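# Put one soap bar in each of three lidded boxes

## Task

Finish with all three boxes upright, each containing exactly one bar of soap and each closed with its lid. Some box may begin closed and empty.

## Robot and tools

Robot: two 6-joint arms, left_arm and right_arm, each ending in a parallel two-finger gripper with a wrist camera. Calibrated bases in the scene frame: left_arm at (-0.046, +0.275, 0) m, quat_wxyz (+1.000, 0, 0, +0.012); right_arm at (-0.022, -0.322, 0) m, quat_wxyz (+1.000, 0, 0, -0.026). Both bases have +z pointing up.

Frames: the scene frame has its origin at table-top height, midway between the nominal bases. +x points out over the table, +z is up, and left_arm sits on the +y side. Arm names do not match image sides. Each arm reports end_effector_position (m) and end_effector_quat_wxyz in its own base frame. That point lies between the finger pads, about 1 cm short of the tips. The fingers point along the gripper's +z axis and close along its y axis. Fixed cameras and the table use the scene frame. Reported hand poses can be off by a few cm, more at long reach.

Joint order, used in every row and in every per-joint list of a result: wrist pitch (joint4), waist (joint1), wrist roll (joint6), wrist yaw (joint5), elbow (joint3), shoulder (joint2), then gripper opening. A row is one flat list of 14 numbers, each in [-1, 1]: the 7 for left_arm first, then the 7 for right_arm. Send all 14 even when one arm stays still.

Joint numbers are scaled offsets, not poses. They count from the arm's Joint targets as they were when the action or move began. Within one action, each row counts from that same start, not from the row before it. A value of 1.0 equals 1.264 rad for the waist, 1.32 for the shoulder, 1.276 for the elbow, 1.83 for wrist pitch, 6.358 for wrist yaw and 7.625 for wrist roll. Sending 0 re-commands the current targets. The opening number is absolute: +1 is fully open, -1 is closed. It is always a command, so to keep a gripper as it is, resend its present value.

Stated joint ranges (rad): waist -2.880 to 2.880, shoulder 0.000 to 3.142, elbow 0.000 to 3.019, wrist pitch -1.693 to 1.571, wrist yaw -1.571 to 1.571, wrist roll -2.094 to 2.094. The true ends can differ by up to 0.084 rad. An action whose targets go more than 0.084 rad beyond a stated end is rejected for both arms. If the first action of a call fails this check, or an action is malformed, the whole call is rejected. A joint driven to its end produces the line "joint sent to its limit".

execute_actions(actions, cameras): actions is a list of actions. Each action is up to 15 rows, and each row lasts one 1/30 s step. A short action repeats its last row until 15 steps are done. An empty list just returns state and images. cameras picks images: leave it out or give ["all"] for all, [] for none. The names are cam_high and cam_low (896x504) and cam_left_wrist and cam_right_wrist (672x504).

move(target, speed, blend, opening_speed, blocking, cameras): drives all joints in step along a path. target is one 14-number row or a list of up to 15 rows. Every row is an offset from the same starting Joint targets. speed is the top speed in rad/s of the joint with the farthest to travel: 0.01 to 2, default 0.5. It can be one value or one per target. blend (rad) rounds the corners at intermediate targets. opening_speed (0.2 or more per second, on the -1..+1 scale) makes the fingers change gradually. blocking=false returns after about 0.5 s while the move carries on. A path lasts at least 0.5 s and is cut short beyond 10 s. A move does not steer around obstacles or the other arm. The result adds a "move:" line: done, off_target (at rest but more than 0.035 rad from target), moving, held or fault. It also shows limits=held and each lagging arm's worst joint and its error. Being done does not mean nothing was touched.

wait(seconds 0 to 10) lets the scene run while commands are held. stop() brakes a running move. zoom_image(camera, region=[x0,y0,x1,y1] pixels, at most 504x504) enlarges part of a camera's latest image. read_manual gives licence texts only. finished_scene(scene) ends the current scene irreversibly; pass its number.

Results: Joint positions (rad; gripper gap in m, 0.094 when fully open), Joint velocities ("within noise" when still), and Joint targets (what the next offsets count from). Joint torques are in N m, with offsets, noise and wrap at ±28 for numbers 1 and 5. grip_measured is on the opening scale. grip_effort_nm is gripper motor effort, negative when closing; it is not a pad force. Also shown: Tool commands, step readings of joint angles, and "joint command not followed", meaning the clearance check altered targets.

Motion limits: each joint's target can lead its measured angle only by a fixed amount per step (waist 0.264, shoulder 0.32, elbow 0.276, wrist pitch 0.33, wrist yaw 0.701, wrist roll 1.97 rad). If targets would put a gripper more than 110 mm from where it is, they are scaled back, so big motions take several actions. To stop an arm pressing on something, command its targets back past its measured angles.

Gripping: each pad squeezes about 50 to 64 N. On hard parts grip_measured reads up to about 3 mm below the part's width. Close slowly on soft items. Release by commanding well above grip_measured.

Avoid: dropping or letting go of moving items, anything leaving the table, hard hits, slams, strong presses, and contact between the arms. Holding loads or reaching at full stretch heats motors. MOTOR HOT warns at 85 °C, and at 100 °C the arm goes limp for 30 to 60 s or more. Occasional outside tugs may disturb held or loose objects. The final state must hold with the robot hands off.

Each tool is called after "Call:" as name([rows], argument=value, ...), one row to a line, values as JSON.

## Session

Call:
execute_actions(actions=[])

Scene clock: 0.00 s.
left_arm: end_effector_position=(+0.5905, -0.2707, +0.2097) grip_measured=+1.000 grip_effort_nm=n/a end_effector_quat_wxyz=(+0.442, -0.131, +0.873, +0.161) | right_arm: end_effector_position=(+0.1384, +0.3040, +0.3106) grip_measured=+1.000 grip_effort_nm=n/a end_effector_quat_wxyz=(+0.083, -0.601, +0.786, +0.123)
Joint names: [wrist pitch, waist, wrist roll, wrist yaw, elbow, shoulder]
Joint positions: left_arm=[-0.693 -0.629 -0.666 -0.848 1.484 1.795 0.094] | right_arm=[-1.458 1.064 -0.221 -0.157 1.194 1.054 0.094]
Joint velocities: within noise
Joint torques (N m): no reading
Motor temperatures (°C): left_arm=[31 32 31 29 29 32 33] | right_arm=[34 34 31 31 34 30 30]
Heat: left arm: hottest gripper 33 °C; right arm: hottest waist 34 °C.
Joint targets: left_arm=[-0.691 -0.629 -0.666 -0.848 1.507 1.800] | right_arm=[-1.457 1.064 -0.221 -0.157 1.218 1.057]
Tool commands: left_gripper/opening=+1.0 right_gripper/opening=+1.0

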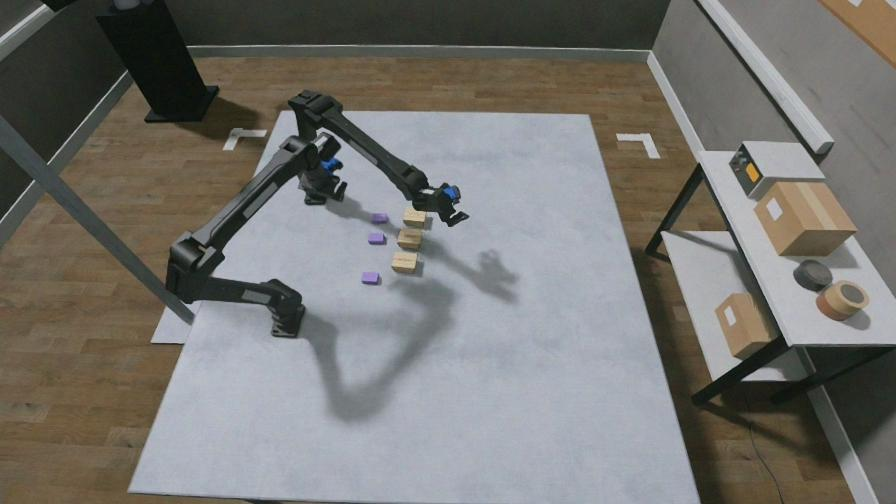

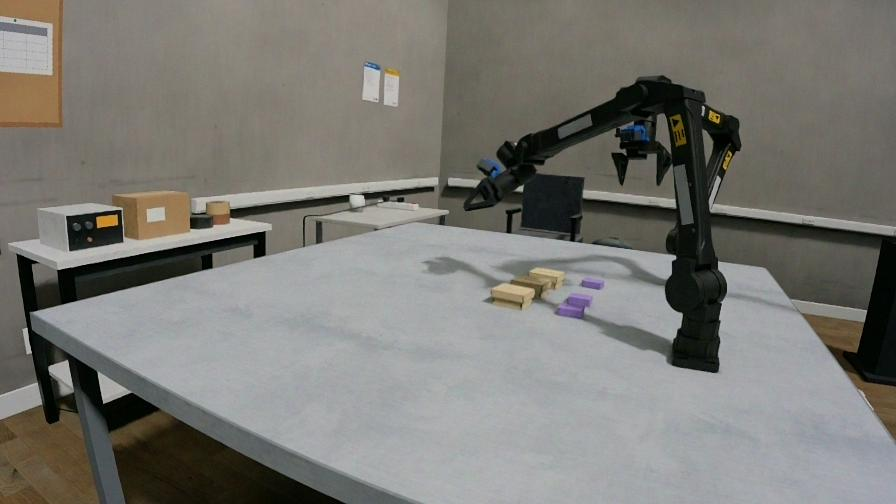

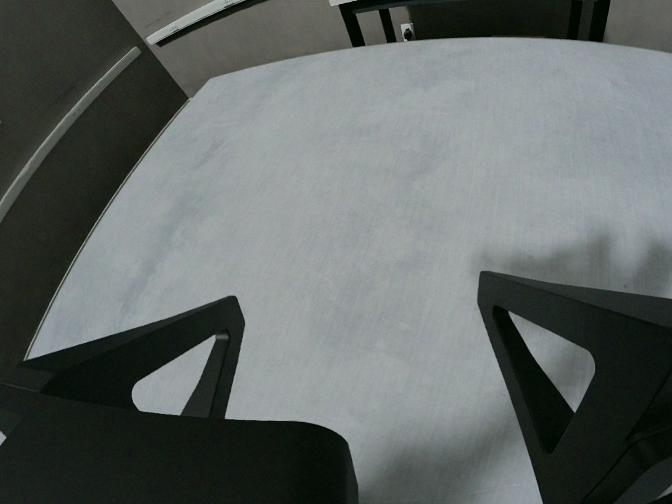

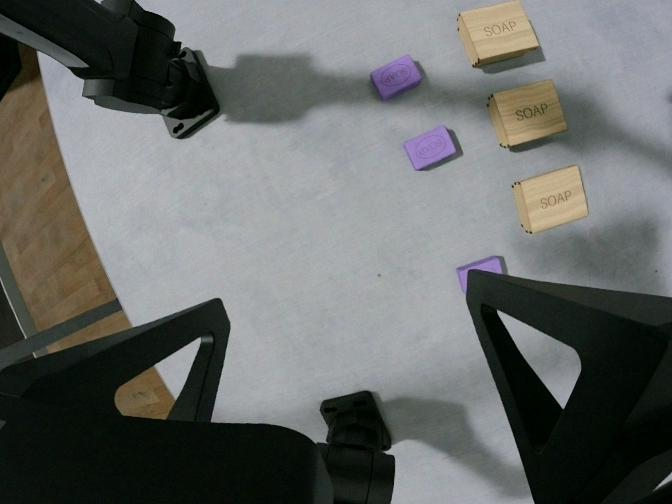

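Call:
zoom_image(camera="cam_right_wrist", region=[360, 0, 610, 300])

Call:
zoom_image(camera="cam_high", region=[340, 190, 460, 300])

Call:
zoom_image(camera="cam_low", region=[470, 250, 620, 330])

Scaled by 1.680 from the camera's 672x504 image, which has a finer 960x720 frame.

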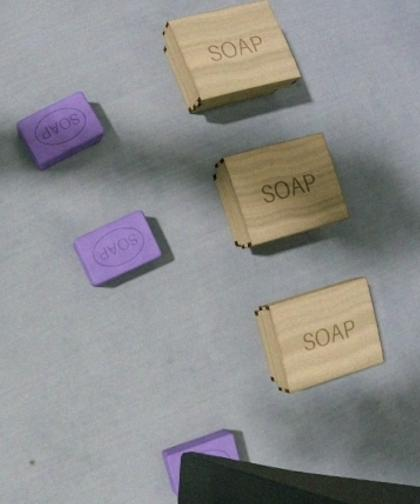

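Scaled by 4.200 from the camera's 896x504 image, which has a finer 1280x720 frame.

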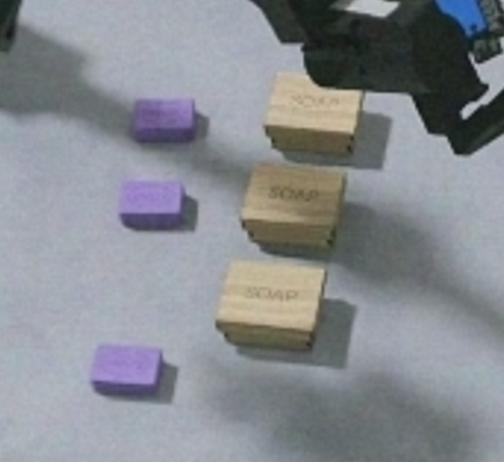

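Scaled by 3.360 from the camera's 896x504 image, which has a finer 1280x720 frame.

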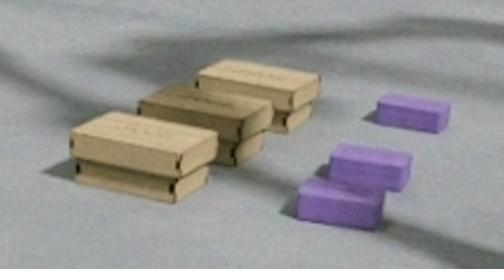

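Call:
move(target=[-0.485,0.166,0.034,0.1334,-0.006,-0.233,1,0,-1,0,0,0,0,1], speed=1.0)

Scene clock: 82.67 s.
left_arm: end_effector_position=(+0.4017, -0.1832, +0.2619) grip_measured=+1.000 grip_effort_nm=-0.007 end_effector_quat_wxyz=(-0.004, +0.004, +1.000, +0.004) | right_arm: end_effector_position=(+0.3318, -0.0381, +0.3106) grip_measured=+1.000 grip_effort_nm=-0.051 end_effector_quat_wxyz=(+0.139, -0.024, +0.989, +0.050)
Joint names: [wrist pitch, waist, wrist roll, wrist yaw, elbow, shoulder]
Joint positions: left_arm=[-1.567 -0.428 -0.42 -0.003 1.484 1.499 0.094] | right_arm=[-1.458 -0.194 -0.221 -0.157 1.194 1.054 0.094]
Joint velocities: within noise
Joint torques (N m): left_arm=[0.57 -0.91 0.07 0.07 11.84 -15.68] | right_arm=[0.9 -0.44 0 -0.32 12.21 -6.12]
Motor temperatures (°C): left_arm=[30 31 30 29 38 37 31] | right_arm=[34 34 30 31 43 30 30]
Heat: left arm: hottest elbow 38 °C; right arm: hottest elbow 43 °C.
Joint targets: left_arm=[-1.579 -0.419 -0.406 0.001 1.500 1.493] | right_arm=[-1.457 -0.200 -0.221 -0.158 1.218 1.057]
move: done

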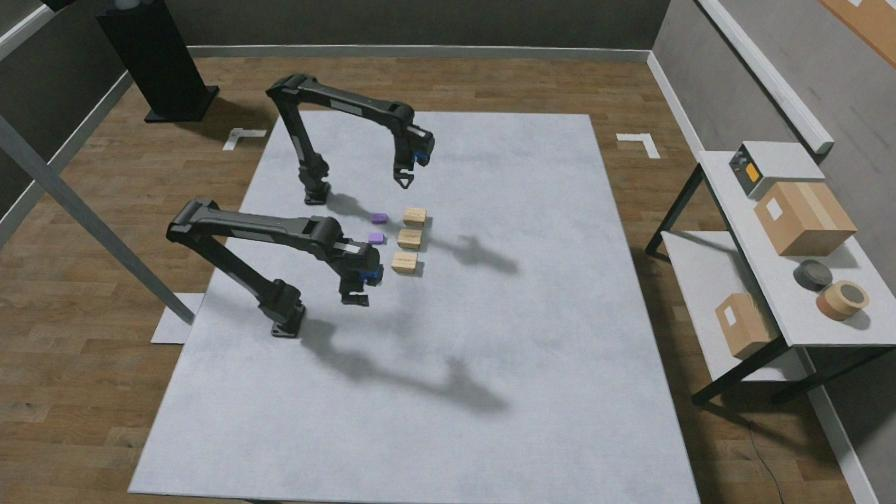

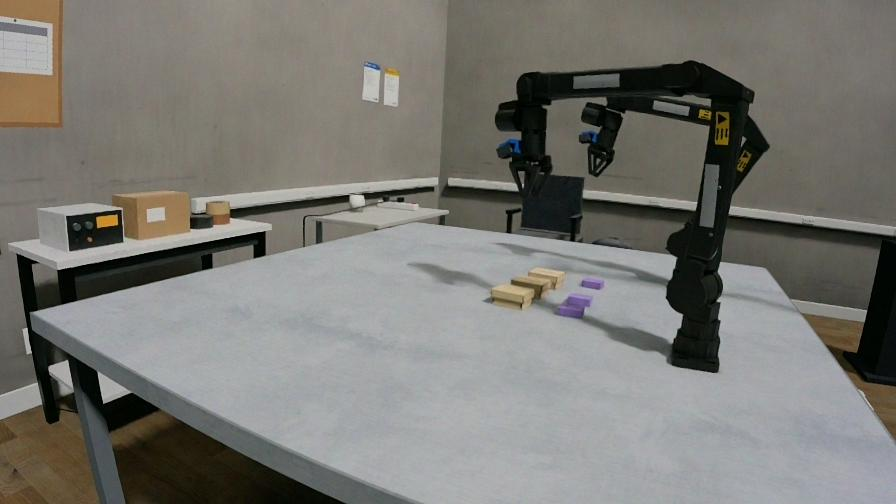

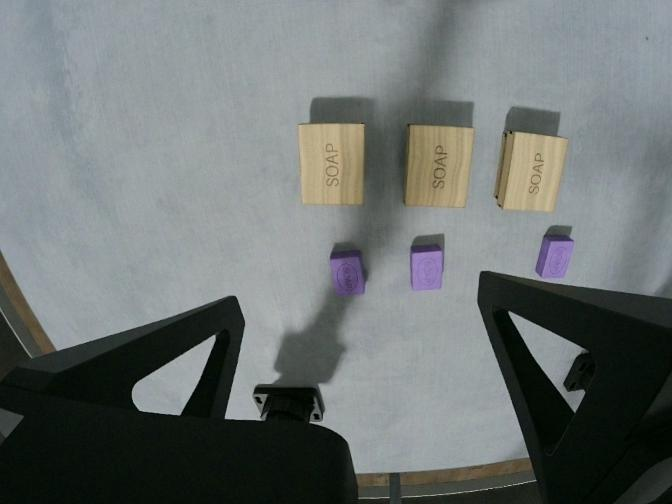

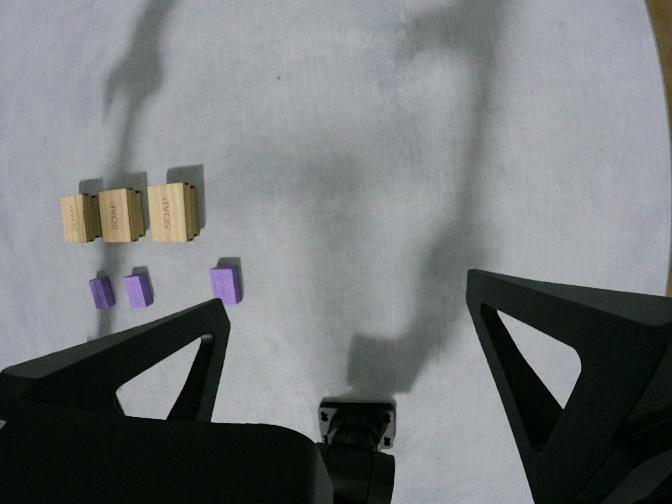

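Call:
move(target=[0.211,0.03,0.0186,0,-0.2155,0.083,1,0,0,0,0,0,0,1], speed=0.8)

Scene clock: 149.33 s.
left_arm: end_effector_position=(+0.4217, -0.1740, +0.1254) grip_measured=+1.000 grip_effort_nm=-0.012 end_effector_quat_wxyz=(+0.001, +0.056, +0.998, +0.001) | right_arm: end_effector_position=(+0.3318, -0.0381, +0.3106) grip_measured=+1.000 grip_effort_nm=-0.046 end_effector_quat_wxyz=(+0.139, -0.024, +0.989, +0.050)
Joint names: [wrist pitch, waist, wrist roll, wrist yaw, elbow, shoulder]
Joint positions: left_arm=[-1.205 -0.391 -0.279 -0.003 1.231 1.595 0.094] | right_arm=[-1.458 -0.194 -0.221 -0.157 1.194 1.054 0.094]
Joint velocities: within noise
Joint torques (N m): left_arm=[1.62 -0.79 0.09 0.07 9.18 -15.56] | right_arm=[0.9 -0.44 0 -0.32 12.21 -6.07]
Motor temperatures (°C): left_arm=[30 31 30 28 40 35 31] | right_arm=[34 34 30 30 44 30 30]
Heat: left arm: hottest elbow 40 °C; right arm: hottest elbow 44 °C.
Joint targets: left_arm=[-1.192 -0.381 -0.264 0.001 1.224 1.602] | right_arm=[-1.457 -0.200 -0.221 -0.158 1.218 1.057]
move: done

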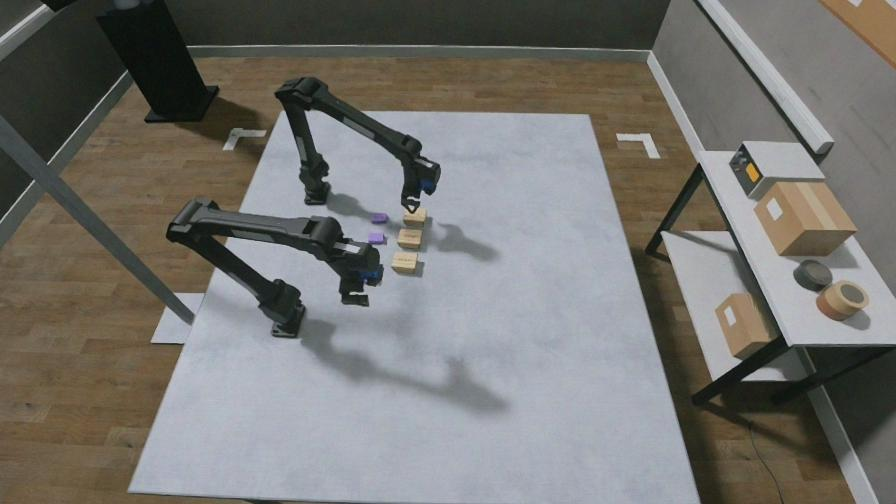

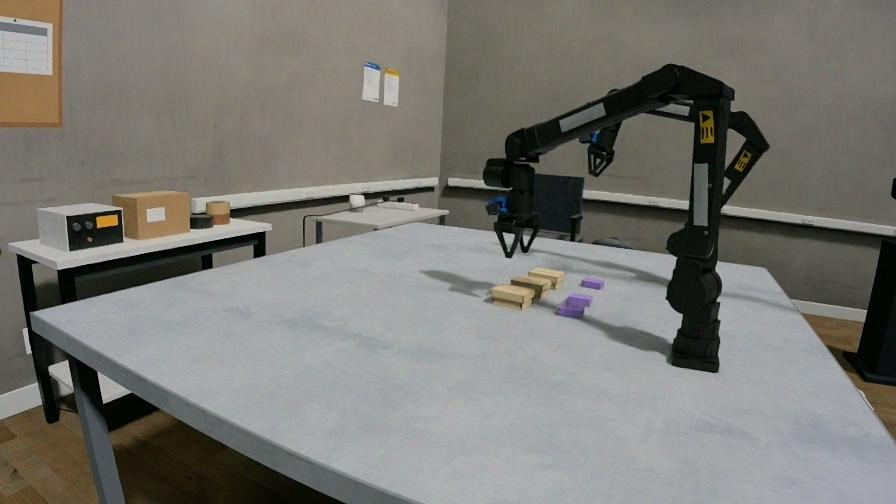

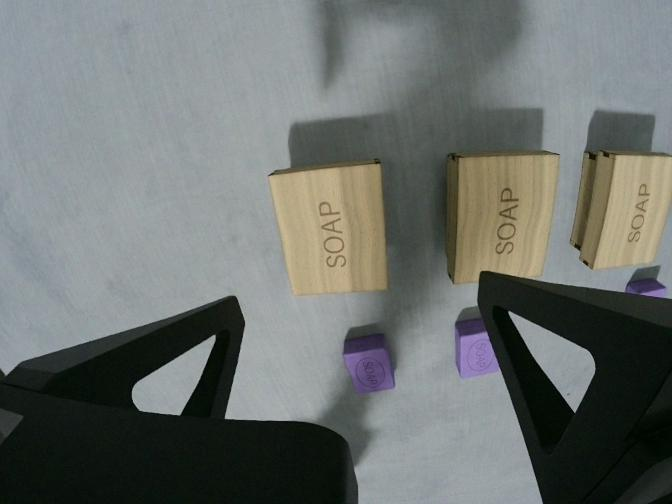

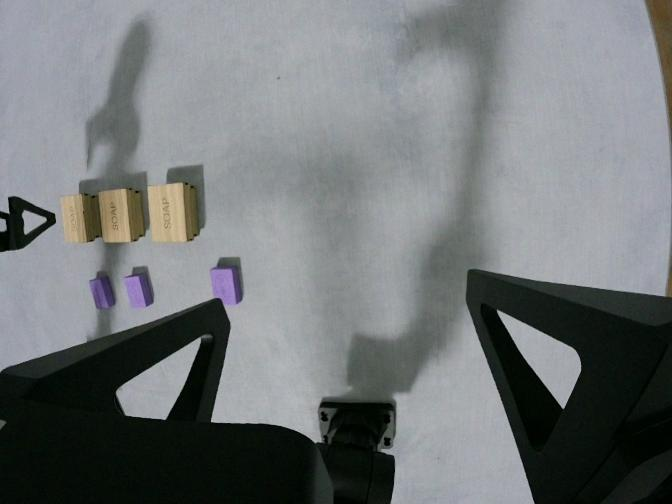

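Call:
move(target=[0.065,0.0237,0.004,0,-0.0611,0.0318,1,0,0,0,0,0,0,1], cameras=["cam_left_wrist","cam_low"])

Scene clock: 186.03 s.
left_arm: end_effector_position=(+0.4259, -0.1605, +0.0874) grip_measured=+1.000 grip_effort_nm=-0.007 end_effector_quat_wxyz=(+0.009, +0.056, +0.998, -0.001) | right_arm: end_effector_position=(+0.3318, -0.0381, +0.3106) grip_measured=+1.000 grip_effort_nm=-0.046 end_effector_quat_wxyz=(+0.139, -0.024, +0.989, +0.050)
Joint names: [wrist pitch, waist, wrist roll, wrist yaw, elbow, shoulder]
Joint positions: left_arm=[-1.086 -0.36 -0.248 -0.003 1.157 1.624 0.094] | right_arm=[-1.458 -0.194 -0.221 -0.157 1.194 1.054 0.094]
Joint velocities: within noise
Joint torques (N m): left_arm=[1.51 -0.85 0.08 0.07 8.44 -14.56] | right_arm=[0.9 -0.5 0 -0.32 12.21 -6.07]
Motor temperatures (°C): left_arm=[30 31 30 28 39 36 30] | right_arm=[33 34 29 30 45 30 30]
Heat: left arm: hottest elbow 39 °C; right arm: hottest elbow 45 °C.
Joint targets: left_arm=[-1.073 -0.351 -0.234 0.001 1.147 1.645] | right_arm=[-1.457 -0.200 -0.221 -0.158 1.218 1.057]
move: done
Images, in order (width x height): cam_low 896x504, cam_left_wrist 672x504.

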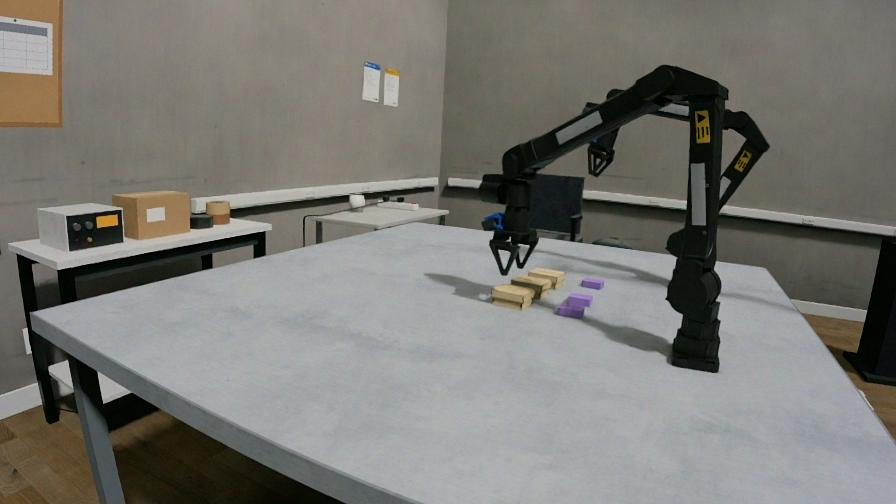

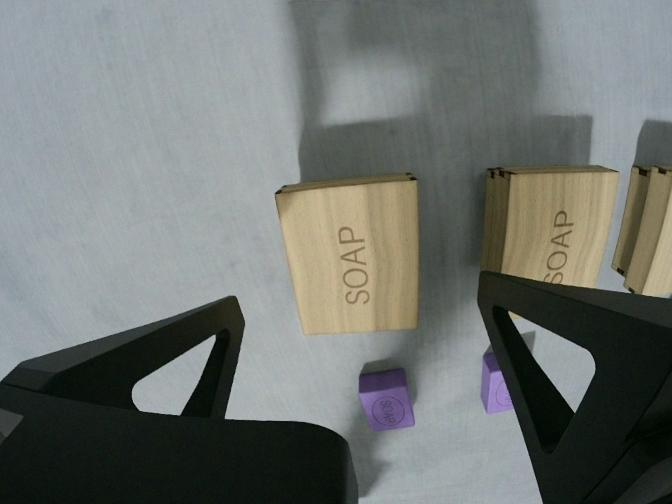

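Call:
move(target=[0.070,0,0,0,-0.0462,0.0523,1,0,0,0,0,0,0,1], speed=0.2, cameras=["cam_left_wrist","cam_low"])

Call:
zoom_image(camera="cam_low", region=[470, 230, 620, 320])

Scene clock: 198.33 s.
left_arm: end_effector_position=(+0.4273, -0.1610, +0.0402) grip_measured=+1.000 grip_effort_nm=-0.007 end_effector_quat_wxyz=(+0.011, +0.057, +0.998, -0.002) | right_arm: end_effector_position=(+0.3318, -0.0381, +0.3106) grip_measured=+1.000 grip_effort_nm=-0.051 end_effector_quat_wxyz=(+0.139, -0.024, +0.989, +0.050)
Joint names: [wrist pitch, waist, wrist roll, wrist yaw, elbow, shoulder]
Joint positions: left_arm=[-0.959 -0.36 -0.247 -0.003 1.099 1.689 0.094] | right_arm=[-1.458 -0.194 -0.221 -0.157 1.194 1.054 0.094]
Joint velocities: within noise
Joint torques (N m): left_arm=[1.74 -0.91 0.1 0.07 7.73 -14.8] | right_arm=[0.9 -0.5 0 -0.32 12.21 -6.07]
Motor temperatures (°C): left_arm=[30 31 29 28 40 36 30] | right_arm=[33 34 29 30 45 30 30]
Heat: left arm: hottest elbow 40 °C; right arm: hottest elbow 45 °C.
Joint targets: left_arm=[-0.946 -0.351 -0.234 0.001 1.087 1.714] | right_arm=[-1.457 -0.200 -0.221 -0.158 1.218 1.057]
move: done
Images, in order (width x height): cam_low 896x504, cam_left_wrist 672x504.

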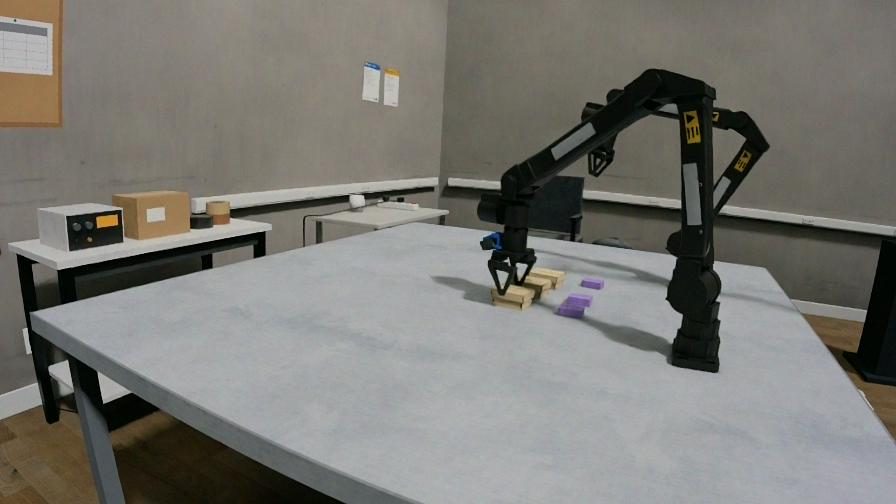

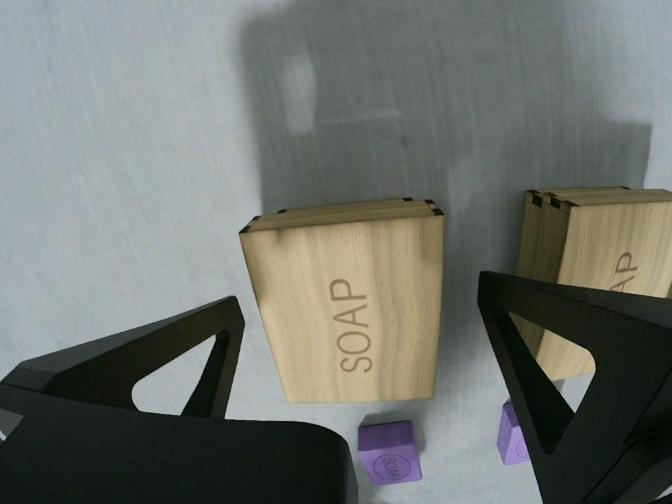

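Scaled by 3.360 from the camera's 896x504 image, which has a finer 1280x720 frame.

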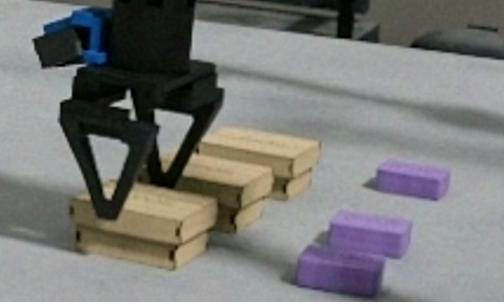

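Call:
move([
  [0,0,0,0,0,0.010,1,0,0,0,0,0,0,1],
  [0,0,0,0,0,0.010,0.1,0,0,0,0,0,0,1],
], opening_speed=0.5, cameras=["cam_left_wrist","cam_low"])

Call:
zoom_image(camera="cam_low", region=[470, 230, 620, 320])

Scene clock: 211.83 s.
left_arm: end_effector_position=(+0.4265, -0.1608, +0.0355) grip_measured=+0.387 grip_effort_nm=-1.033 end_effector_quat_wxyz=(+0.006, +0.057, +0.998, -0.001) | right_arm: end_effector_position=(+0.3318, -0.0381, +0.3106) grip_measured=+1.000 grip_effort_nm=-0.046 end_effector_quat_wxyz=(+0.139, -0.024, +0.989, +0.050)
Joint names: [wrist pitch, waist, wrist roll, wrist yaw, elbow, shoulder]
Joint positions: left_arm=[-0.958 -0.36 -0.247 -0.003 1.099 1.7 0.065] | right_arm=[-1.458 -0.194 -0.221 -0.157 1.194 1.054 0.094]
Joint velocities: within noise
Joint torques (N m): left_arm=[1.62 -0.91 0.09 0.07 7.65 -14.68] | right_arm=[0.9 -0.5 0 -0.32 12.21 -6.07]
Motor temperatures (°C): left_arm=[30 31 29 28 39 36 30] | right_arm=[33 34 29 30 45 30 30]
Heat: left arm: hottest elbow 39 °C; right arm: hottest elbow 45 °C.
Joint targets: left_arm=[-0.945 -0.351 -0.234 0.001 1.087 1.727] | right_arm=[-1.457 -0.200 -0.221 -0.158 1.218 1.057]
move: done
Images, in order (width x height): cam_low 896x504, cam_left_wrist 672x504.

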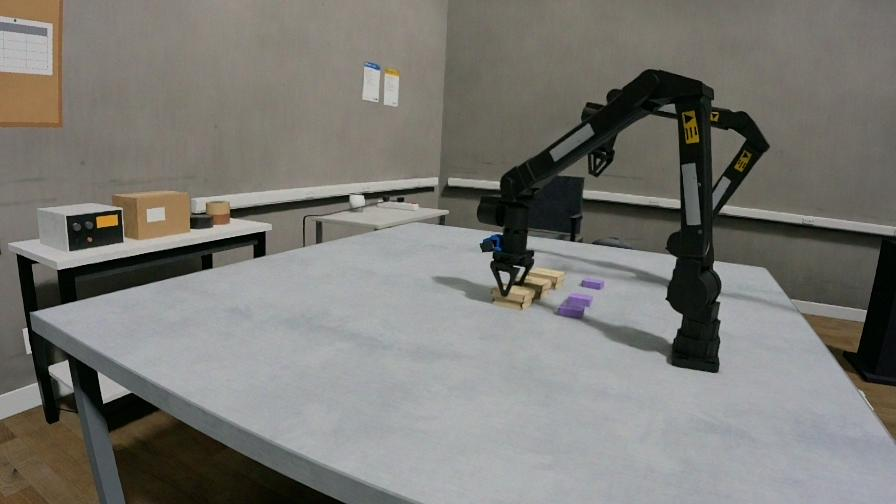

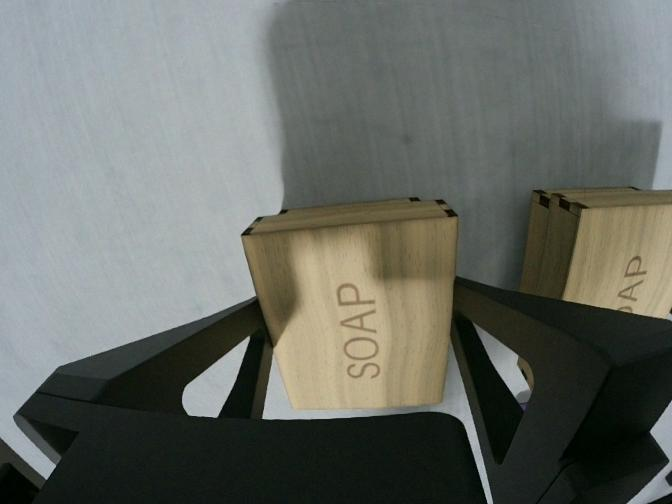

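Scaled by 3.360 from the camera's 896x504 image, which has a finer 1280x720 frame.

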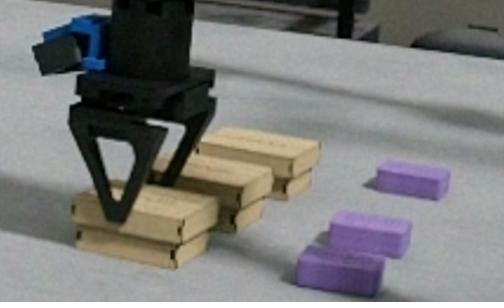

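Call:
move([
  [-0.070,0,0,0,0.047,-0.062,0.1,0,0,0,0,0,0,1],
  [-0.135,0,0,0,0.107,-0.0947,0.1,0,0,0,0,0,0,1],
], blend=0.05, speed=0.2, cameras=["cam_left_wrist","cam_low","cam_high"])

Call:
zoom_image(camera="cam_low", region=[470, 200, 620, 320])

Call:
zoom_image(camera="cam_high", region=[340, 170, 460, 300])

Scene clock: 230.77 s.
left_arm: end_effector_position=(+0.4106, -0.1548, +0.0959) grip_measured=+0.387 grip_effort_nm=-1.043 end_effector_quat_wxyz=(-0.026, +0.057, +0.998, +0.009) | right_arm: end_effector_position=(+0.3318, -0.0381, +0.3106) grip_measured=+1.000 grip_effort_nm=-0.056 end_effector_quat_wxyz=(+0.139, -0.024, +0.989, +0.050)
Joint names: [wrist pitch, waist, wrist roll, wrist yaw, elbow, shoulder]
Joint positions: left_arm=[-1.181 -0.36 -0.247 -0.002 1.173 1.618 0.065] | right_arm=[-1.458 -0.194 -0.221 -0.157 1.194 1.054 0.094]
Joint velocities: within noise
Joint torques (N m): left_arm=[0.57 -0.91 0.09 0.06 14.04 -17.96] | right_arm=[0.88 -0.5 0 -0.33 12.19 -6.01]
Motor temperatures (°C): left_arm=[29 31 29 28 39 35 31] | right_arm=[33 34 29 30 45 30 30]
Heat: left arm: hottest elbow 39 °C; right arm: hottest elbow 45 °C.
Joint targets: left_arm=[-1.192 -0.351 -0.234 0.001 1.224 1.602] | right_arm=[-1.457 -0.200 -0.221 -0.158 1.218 1.057]
move: off_target (left_arm); left_arm: the elbow is farthest, 0.050 rad from its target
Images, in order (width x height): cam_high 896x504, cam_low 896x504, cam_left_wrist 672x504.

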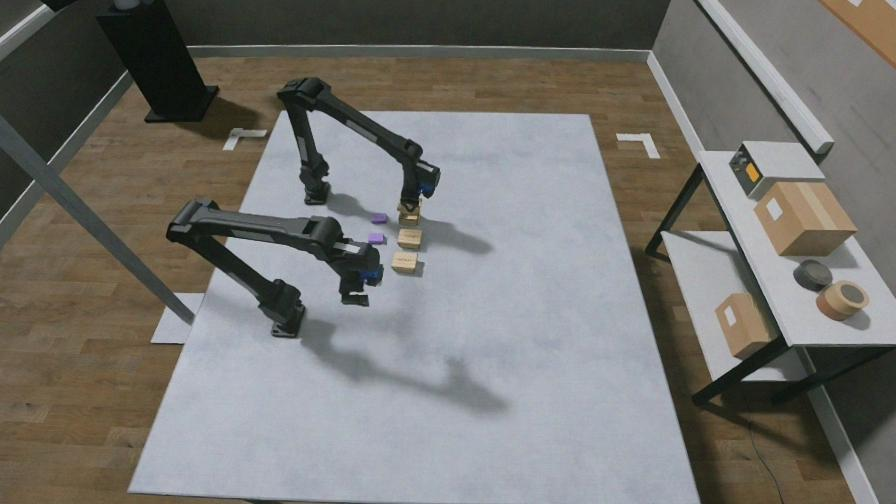

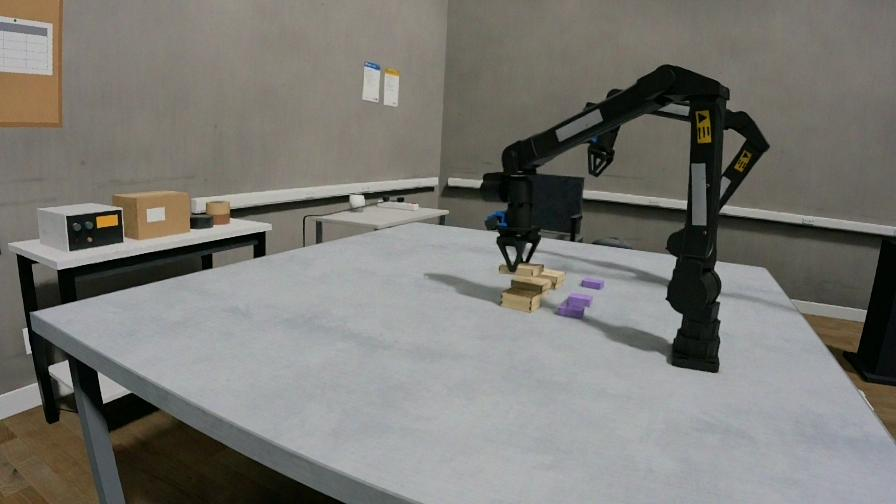

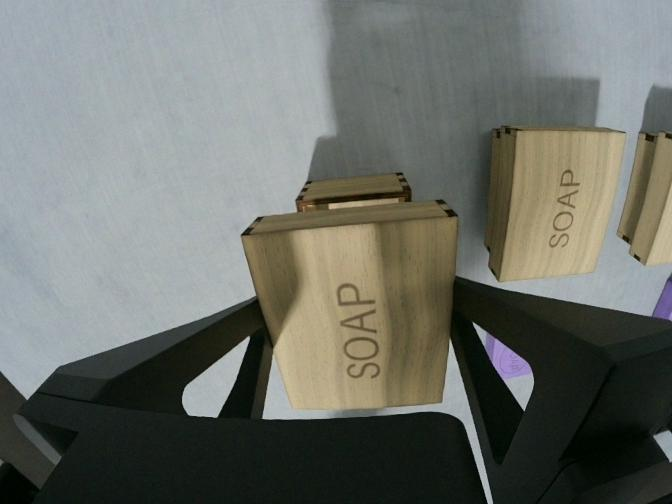

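Scaled by 3.360 from the camera's 896x504 image, which has a finer 1280x720 frame.

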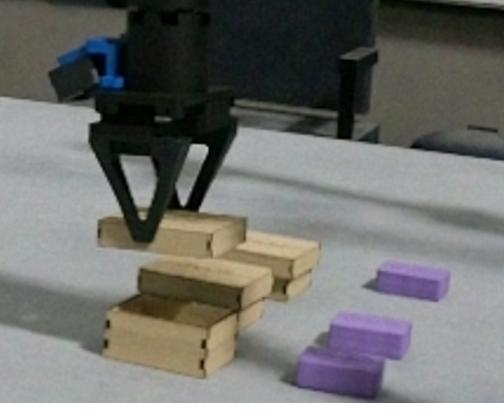

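Scaled by 3.877 from the camera's 896x504 image, which has a finer 1280x720 frame.

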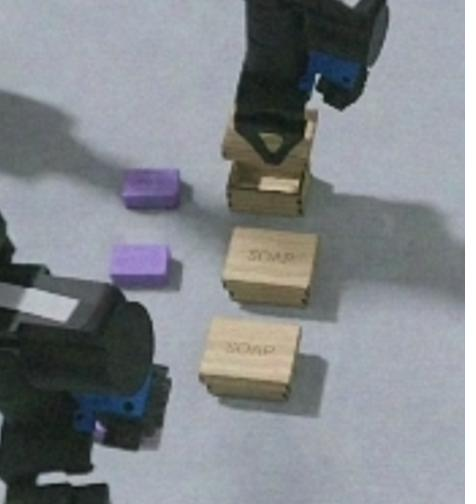

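Call:
move([
  [0,0.3165,0,0,0,0,0.1,0,0,0,0,0,0,1],
  [0.135,0.3165,0,0,-0.107,0.085,0.1,0,0,0,0,0,0,1],
], speed=0.4, cameras=["cam_left_wrist","cam_low","cam_high"])

Call:
zoom_image(camera="cam_high", region=[340, 170, 460, 300])

Call:
zoom_image(camera="cam_low", region=[480, 220, 630, 320])

Scene clock: 255.60 s.
left_arm: end_effector_position=(+0.4531, +0.0215, +0.0339) grip_measured=+0.387 grip_effort_nm=-1.038 end_effector_quat_wxyz=(+0.003, -0.147, +0.989, +0.000) | right_arm: end_effector_position=(+0.3318, -0.0381, +0.3106) grip_measured=+1.000 grip_effort_nm=-0.046 end_effector_quat_wxyz=(+0.139, -0.024, +0.989, +0.050)
Joint names: [wrist pitch, waist, wrist roll, wrist yaw, elbow, shoulder]
Joint positions: left_arm=[-0.958 0.048 -0.247 -0.001 1.094 1.7 0.065] | right_arm=[-1.458 -0.194 -0.221 -0.157 1.194 1.054 0.094]
Joint velocities: within noise
Joint torques (N m): left_arm=[1.62 -1.49 0.09 0.02 8.02 -15.85] | right_arm=[0.9 -0.5 0 -0.32 12.21 -6.07]
Motor temperatures (°C): left_arm=[29 31 29 28 45 36 32] | right_arm=[33 34 29 30 46 30 30]
Heat: left arm: hottest elbow 45 °C; right arm: hottest elbow 46 °C.
Joint targets: left_arm=[-0.945 0.049 -0.234 0.001 1.088 1.714] | right_arm=[-1.457 -0.200 -0.221 -0.158 1.218 1.057]
move: done
Images, in order (width x height): cam_high 896x504, cam_low 896x504, cam_left_wrist 672x504.

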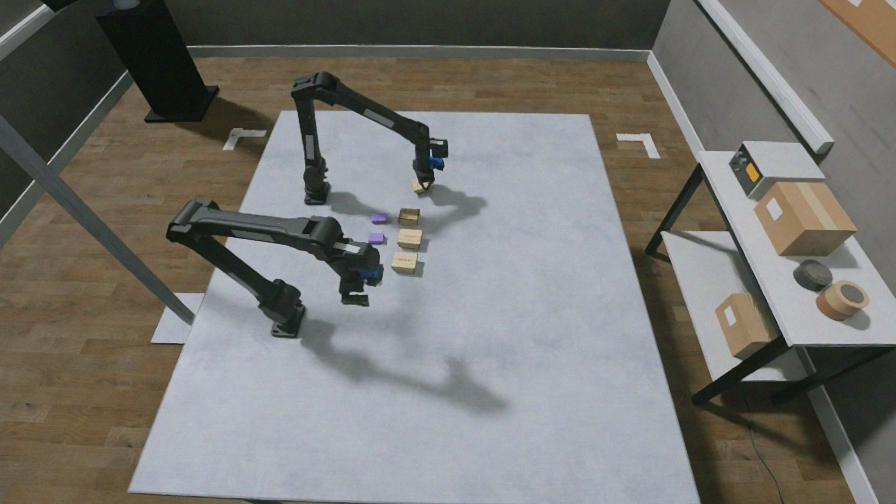

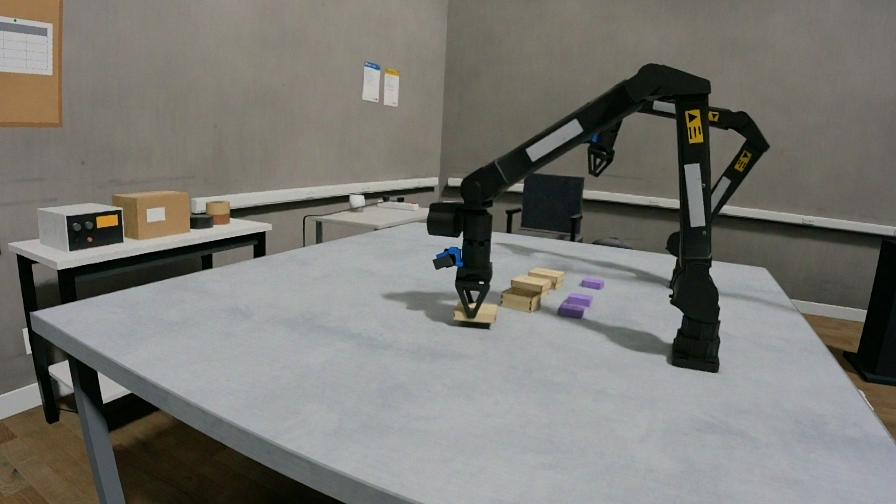

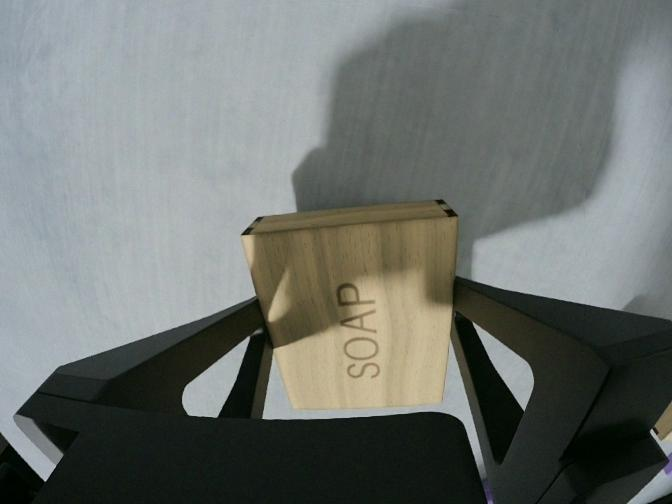

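Scaled by 3.877 from the camera's 896x504 image, which has a finer 1280x720 frame.

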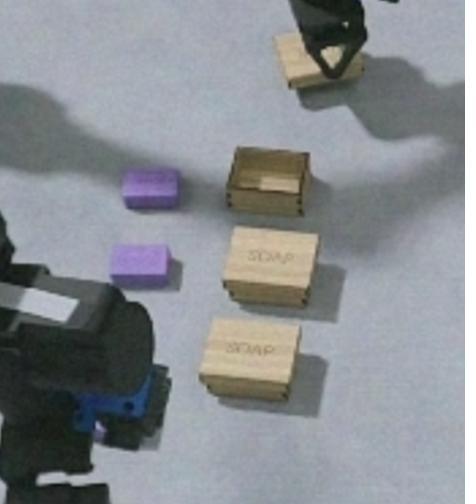

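Scaled by 3.360 from the camera's 896x504 image, which has a finer 1280x720 frame.

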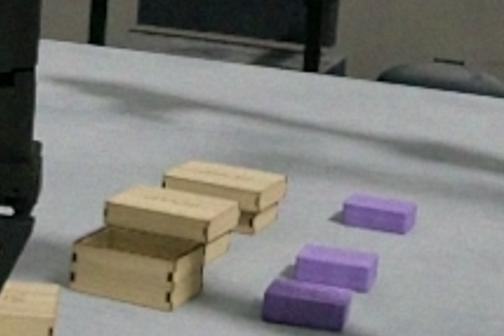

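Call:
move(target=[0.022,0,0,0,-0.0113,0.0205,0.1,0,0,0,0,0,0,1], speed=0.05, cameras=["cam_left_wrist","cam_low"])

Call:
zoom_image(camera="cam_low", region=[430, 260, 530, 340])

Scene clock: 265.60 s.
left_arm: end_effector_position=(+0.4567, +0.0216, +0.0243) grip_measured=+0.387 grip_effort_nm=-1.038 end_effector_quat_wxyz=(+0.011, -0.147, +0.989, +0.000) | right_arm: end_effector_position=(+0.3318, -0.0381, +0.3106) grip_measured=+1.000 grip_effort_nm=-0.051 end_effector_quat_wxyz=(+0.139, -0.024, +0.989, +0.050)
Joint names: [wrist pitch, waist, wrist roll, wrist yaw, elbow, shoulder]
Joint positions: left_arm=[-0.918 0.048 -0.247 -0.001 1.084 1.715 0.065] | right_arm=[-1.458 -0.194 -0.221 -0.157 1.194 1.054 0.094]
Joint velocities: within noise
Joint torques (N m): left_arm=[1.57 -1.55 0.09 0.02 7.5 -14.8] | right_arm=[0.88 -0.5 0 -0.33 12.21 -6.01]
Motor temperatures (°C): left_arm=[29 31 29 28 44 36 32] | right_arm=[33 34 29 30 46 30 30]
Heat: left arm: hottest elbow 44 °C; right arm: hottest elbow 46 °C.
Joint targets: left_arm=[-0.905 0.049 -0.234 0.001 1.073 1.741] | right_arm=[-1.457 -0.200 -0.221 -0.158 1.218 1.057]
move: done
Images, in order (width x height): cam_low 896x504, cam_left_wrist 672x504.

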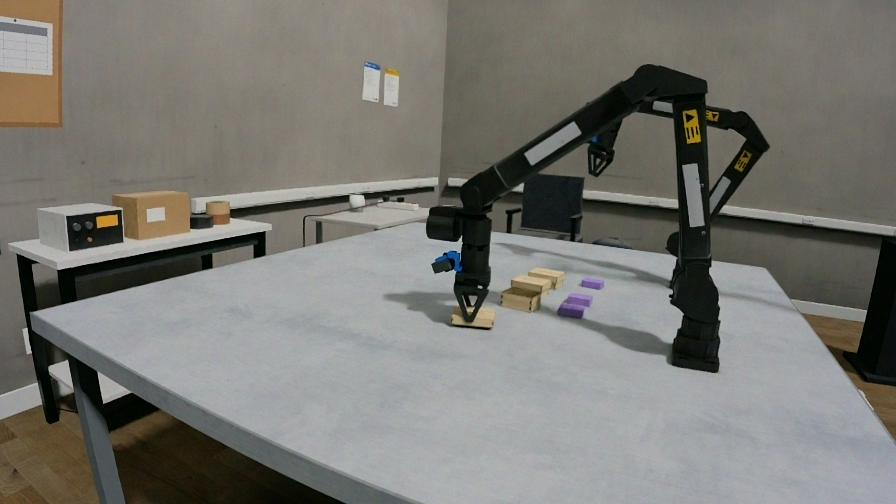

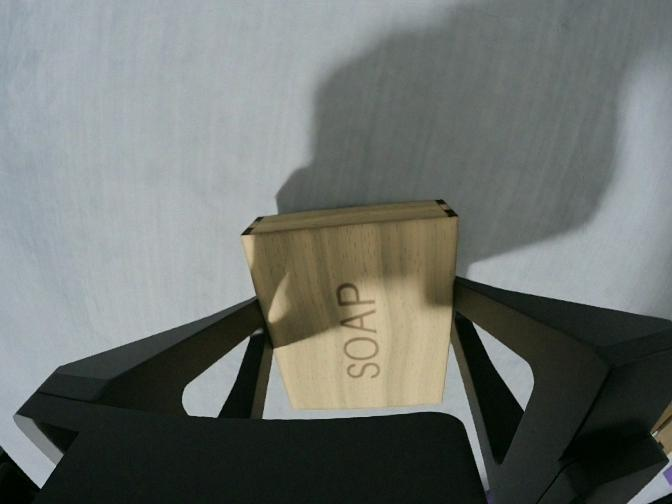

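Scaled by 5.040 from the camera's 896x504 image, which has a finer 1280x720 frame.

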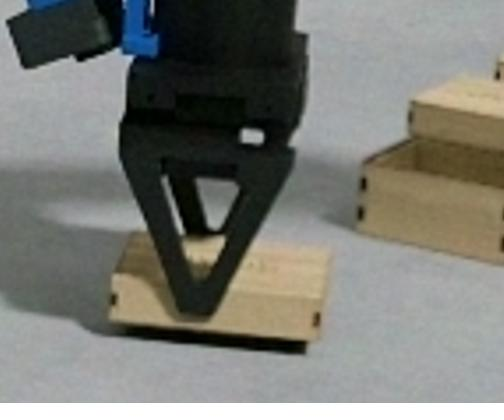

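Call:
move(target=[0.018,0,0,0,-0.0092,0.0168,0.1,0,0,0,0,0,0,1], speed=0.05, cameras=["cam_left_wrist","cam_low"])

Call:
zoom_image(camera="cam_low", region=[430, 260, 530, 340])

Scene clock: 274.37 s.
left_arm: end_effector_position=(+0.4576, +0.0217, +0.0156) grip_measured=+0.387 grip_effort_nm=-1.038 end_effector_quat_wxyz=(+0.012, -0.147, +0.989, -0.001) | right_arm: end_effector_position=(+0.3318, -0.0381, +0.3106) grip_measured=+1.000 grip_effort_nm=-0.056 end_effector_quat_wxyz=(+0.139, -0.024, +0.989, +0.050)
Joint names: [wrist pitch, waist, wrist roll, wrist yaw, elbow, shoulder]
Joint positions: left_arm=[-0.893 0.048 -0.247 -0.001 1.076 1.73 0.065] | right_arm=[-1.458 -0.194 -0.221 -0.157 1.194 1.054 0.094]
Joint velocities: within noise
Joint torques (N m): left_arm=[1.95 -1.49 0.09 0.03 7.08 -14.39] | right_arm=[0.88 -0.5 0 -0.32 12.21 -6.07]
Motor temperatures (°C): left_arm=[29 31 29 28 43 35 32] | right_arm=[33 34 29 30 46 30 30]
Heat: left arm: hottest elbow 43 °C; right arm: hottest elbow 46 °C.
Joint targets: left_arm=[-0.872 0.049 -0.234 0.001 1.062 1.763] | right_arm=[-1.457 -0.200 -0.221 -0.158 1.218 1.057]
move: done
Images, in order (width x height): cam_low 896x504, cam_left_wrist 672x504.

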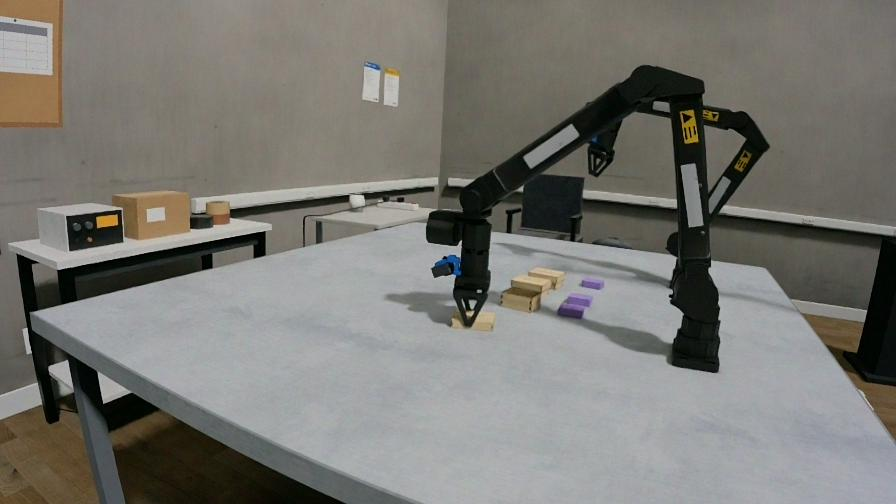

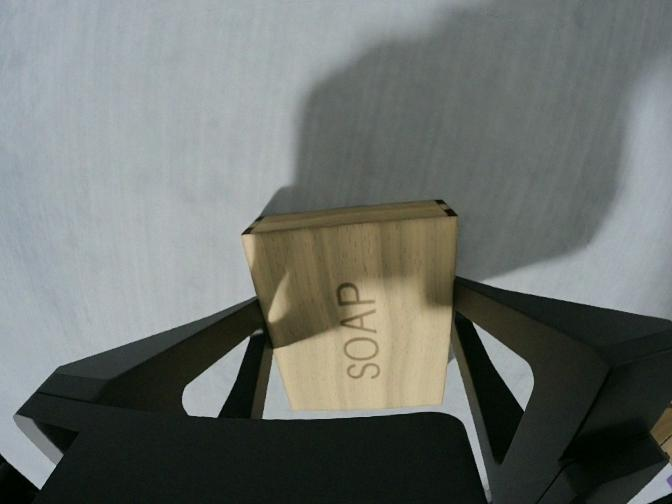

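Scaled by 5.040 from the camera's 896x504 image, which has a finer 1280x720 frame.

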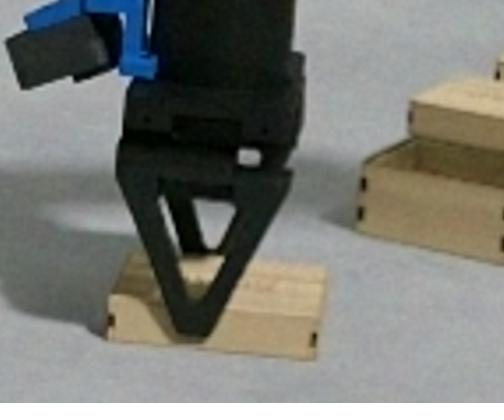

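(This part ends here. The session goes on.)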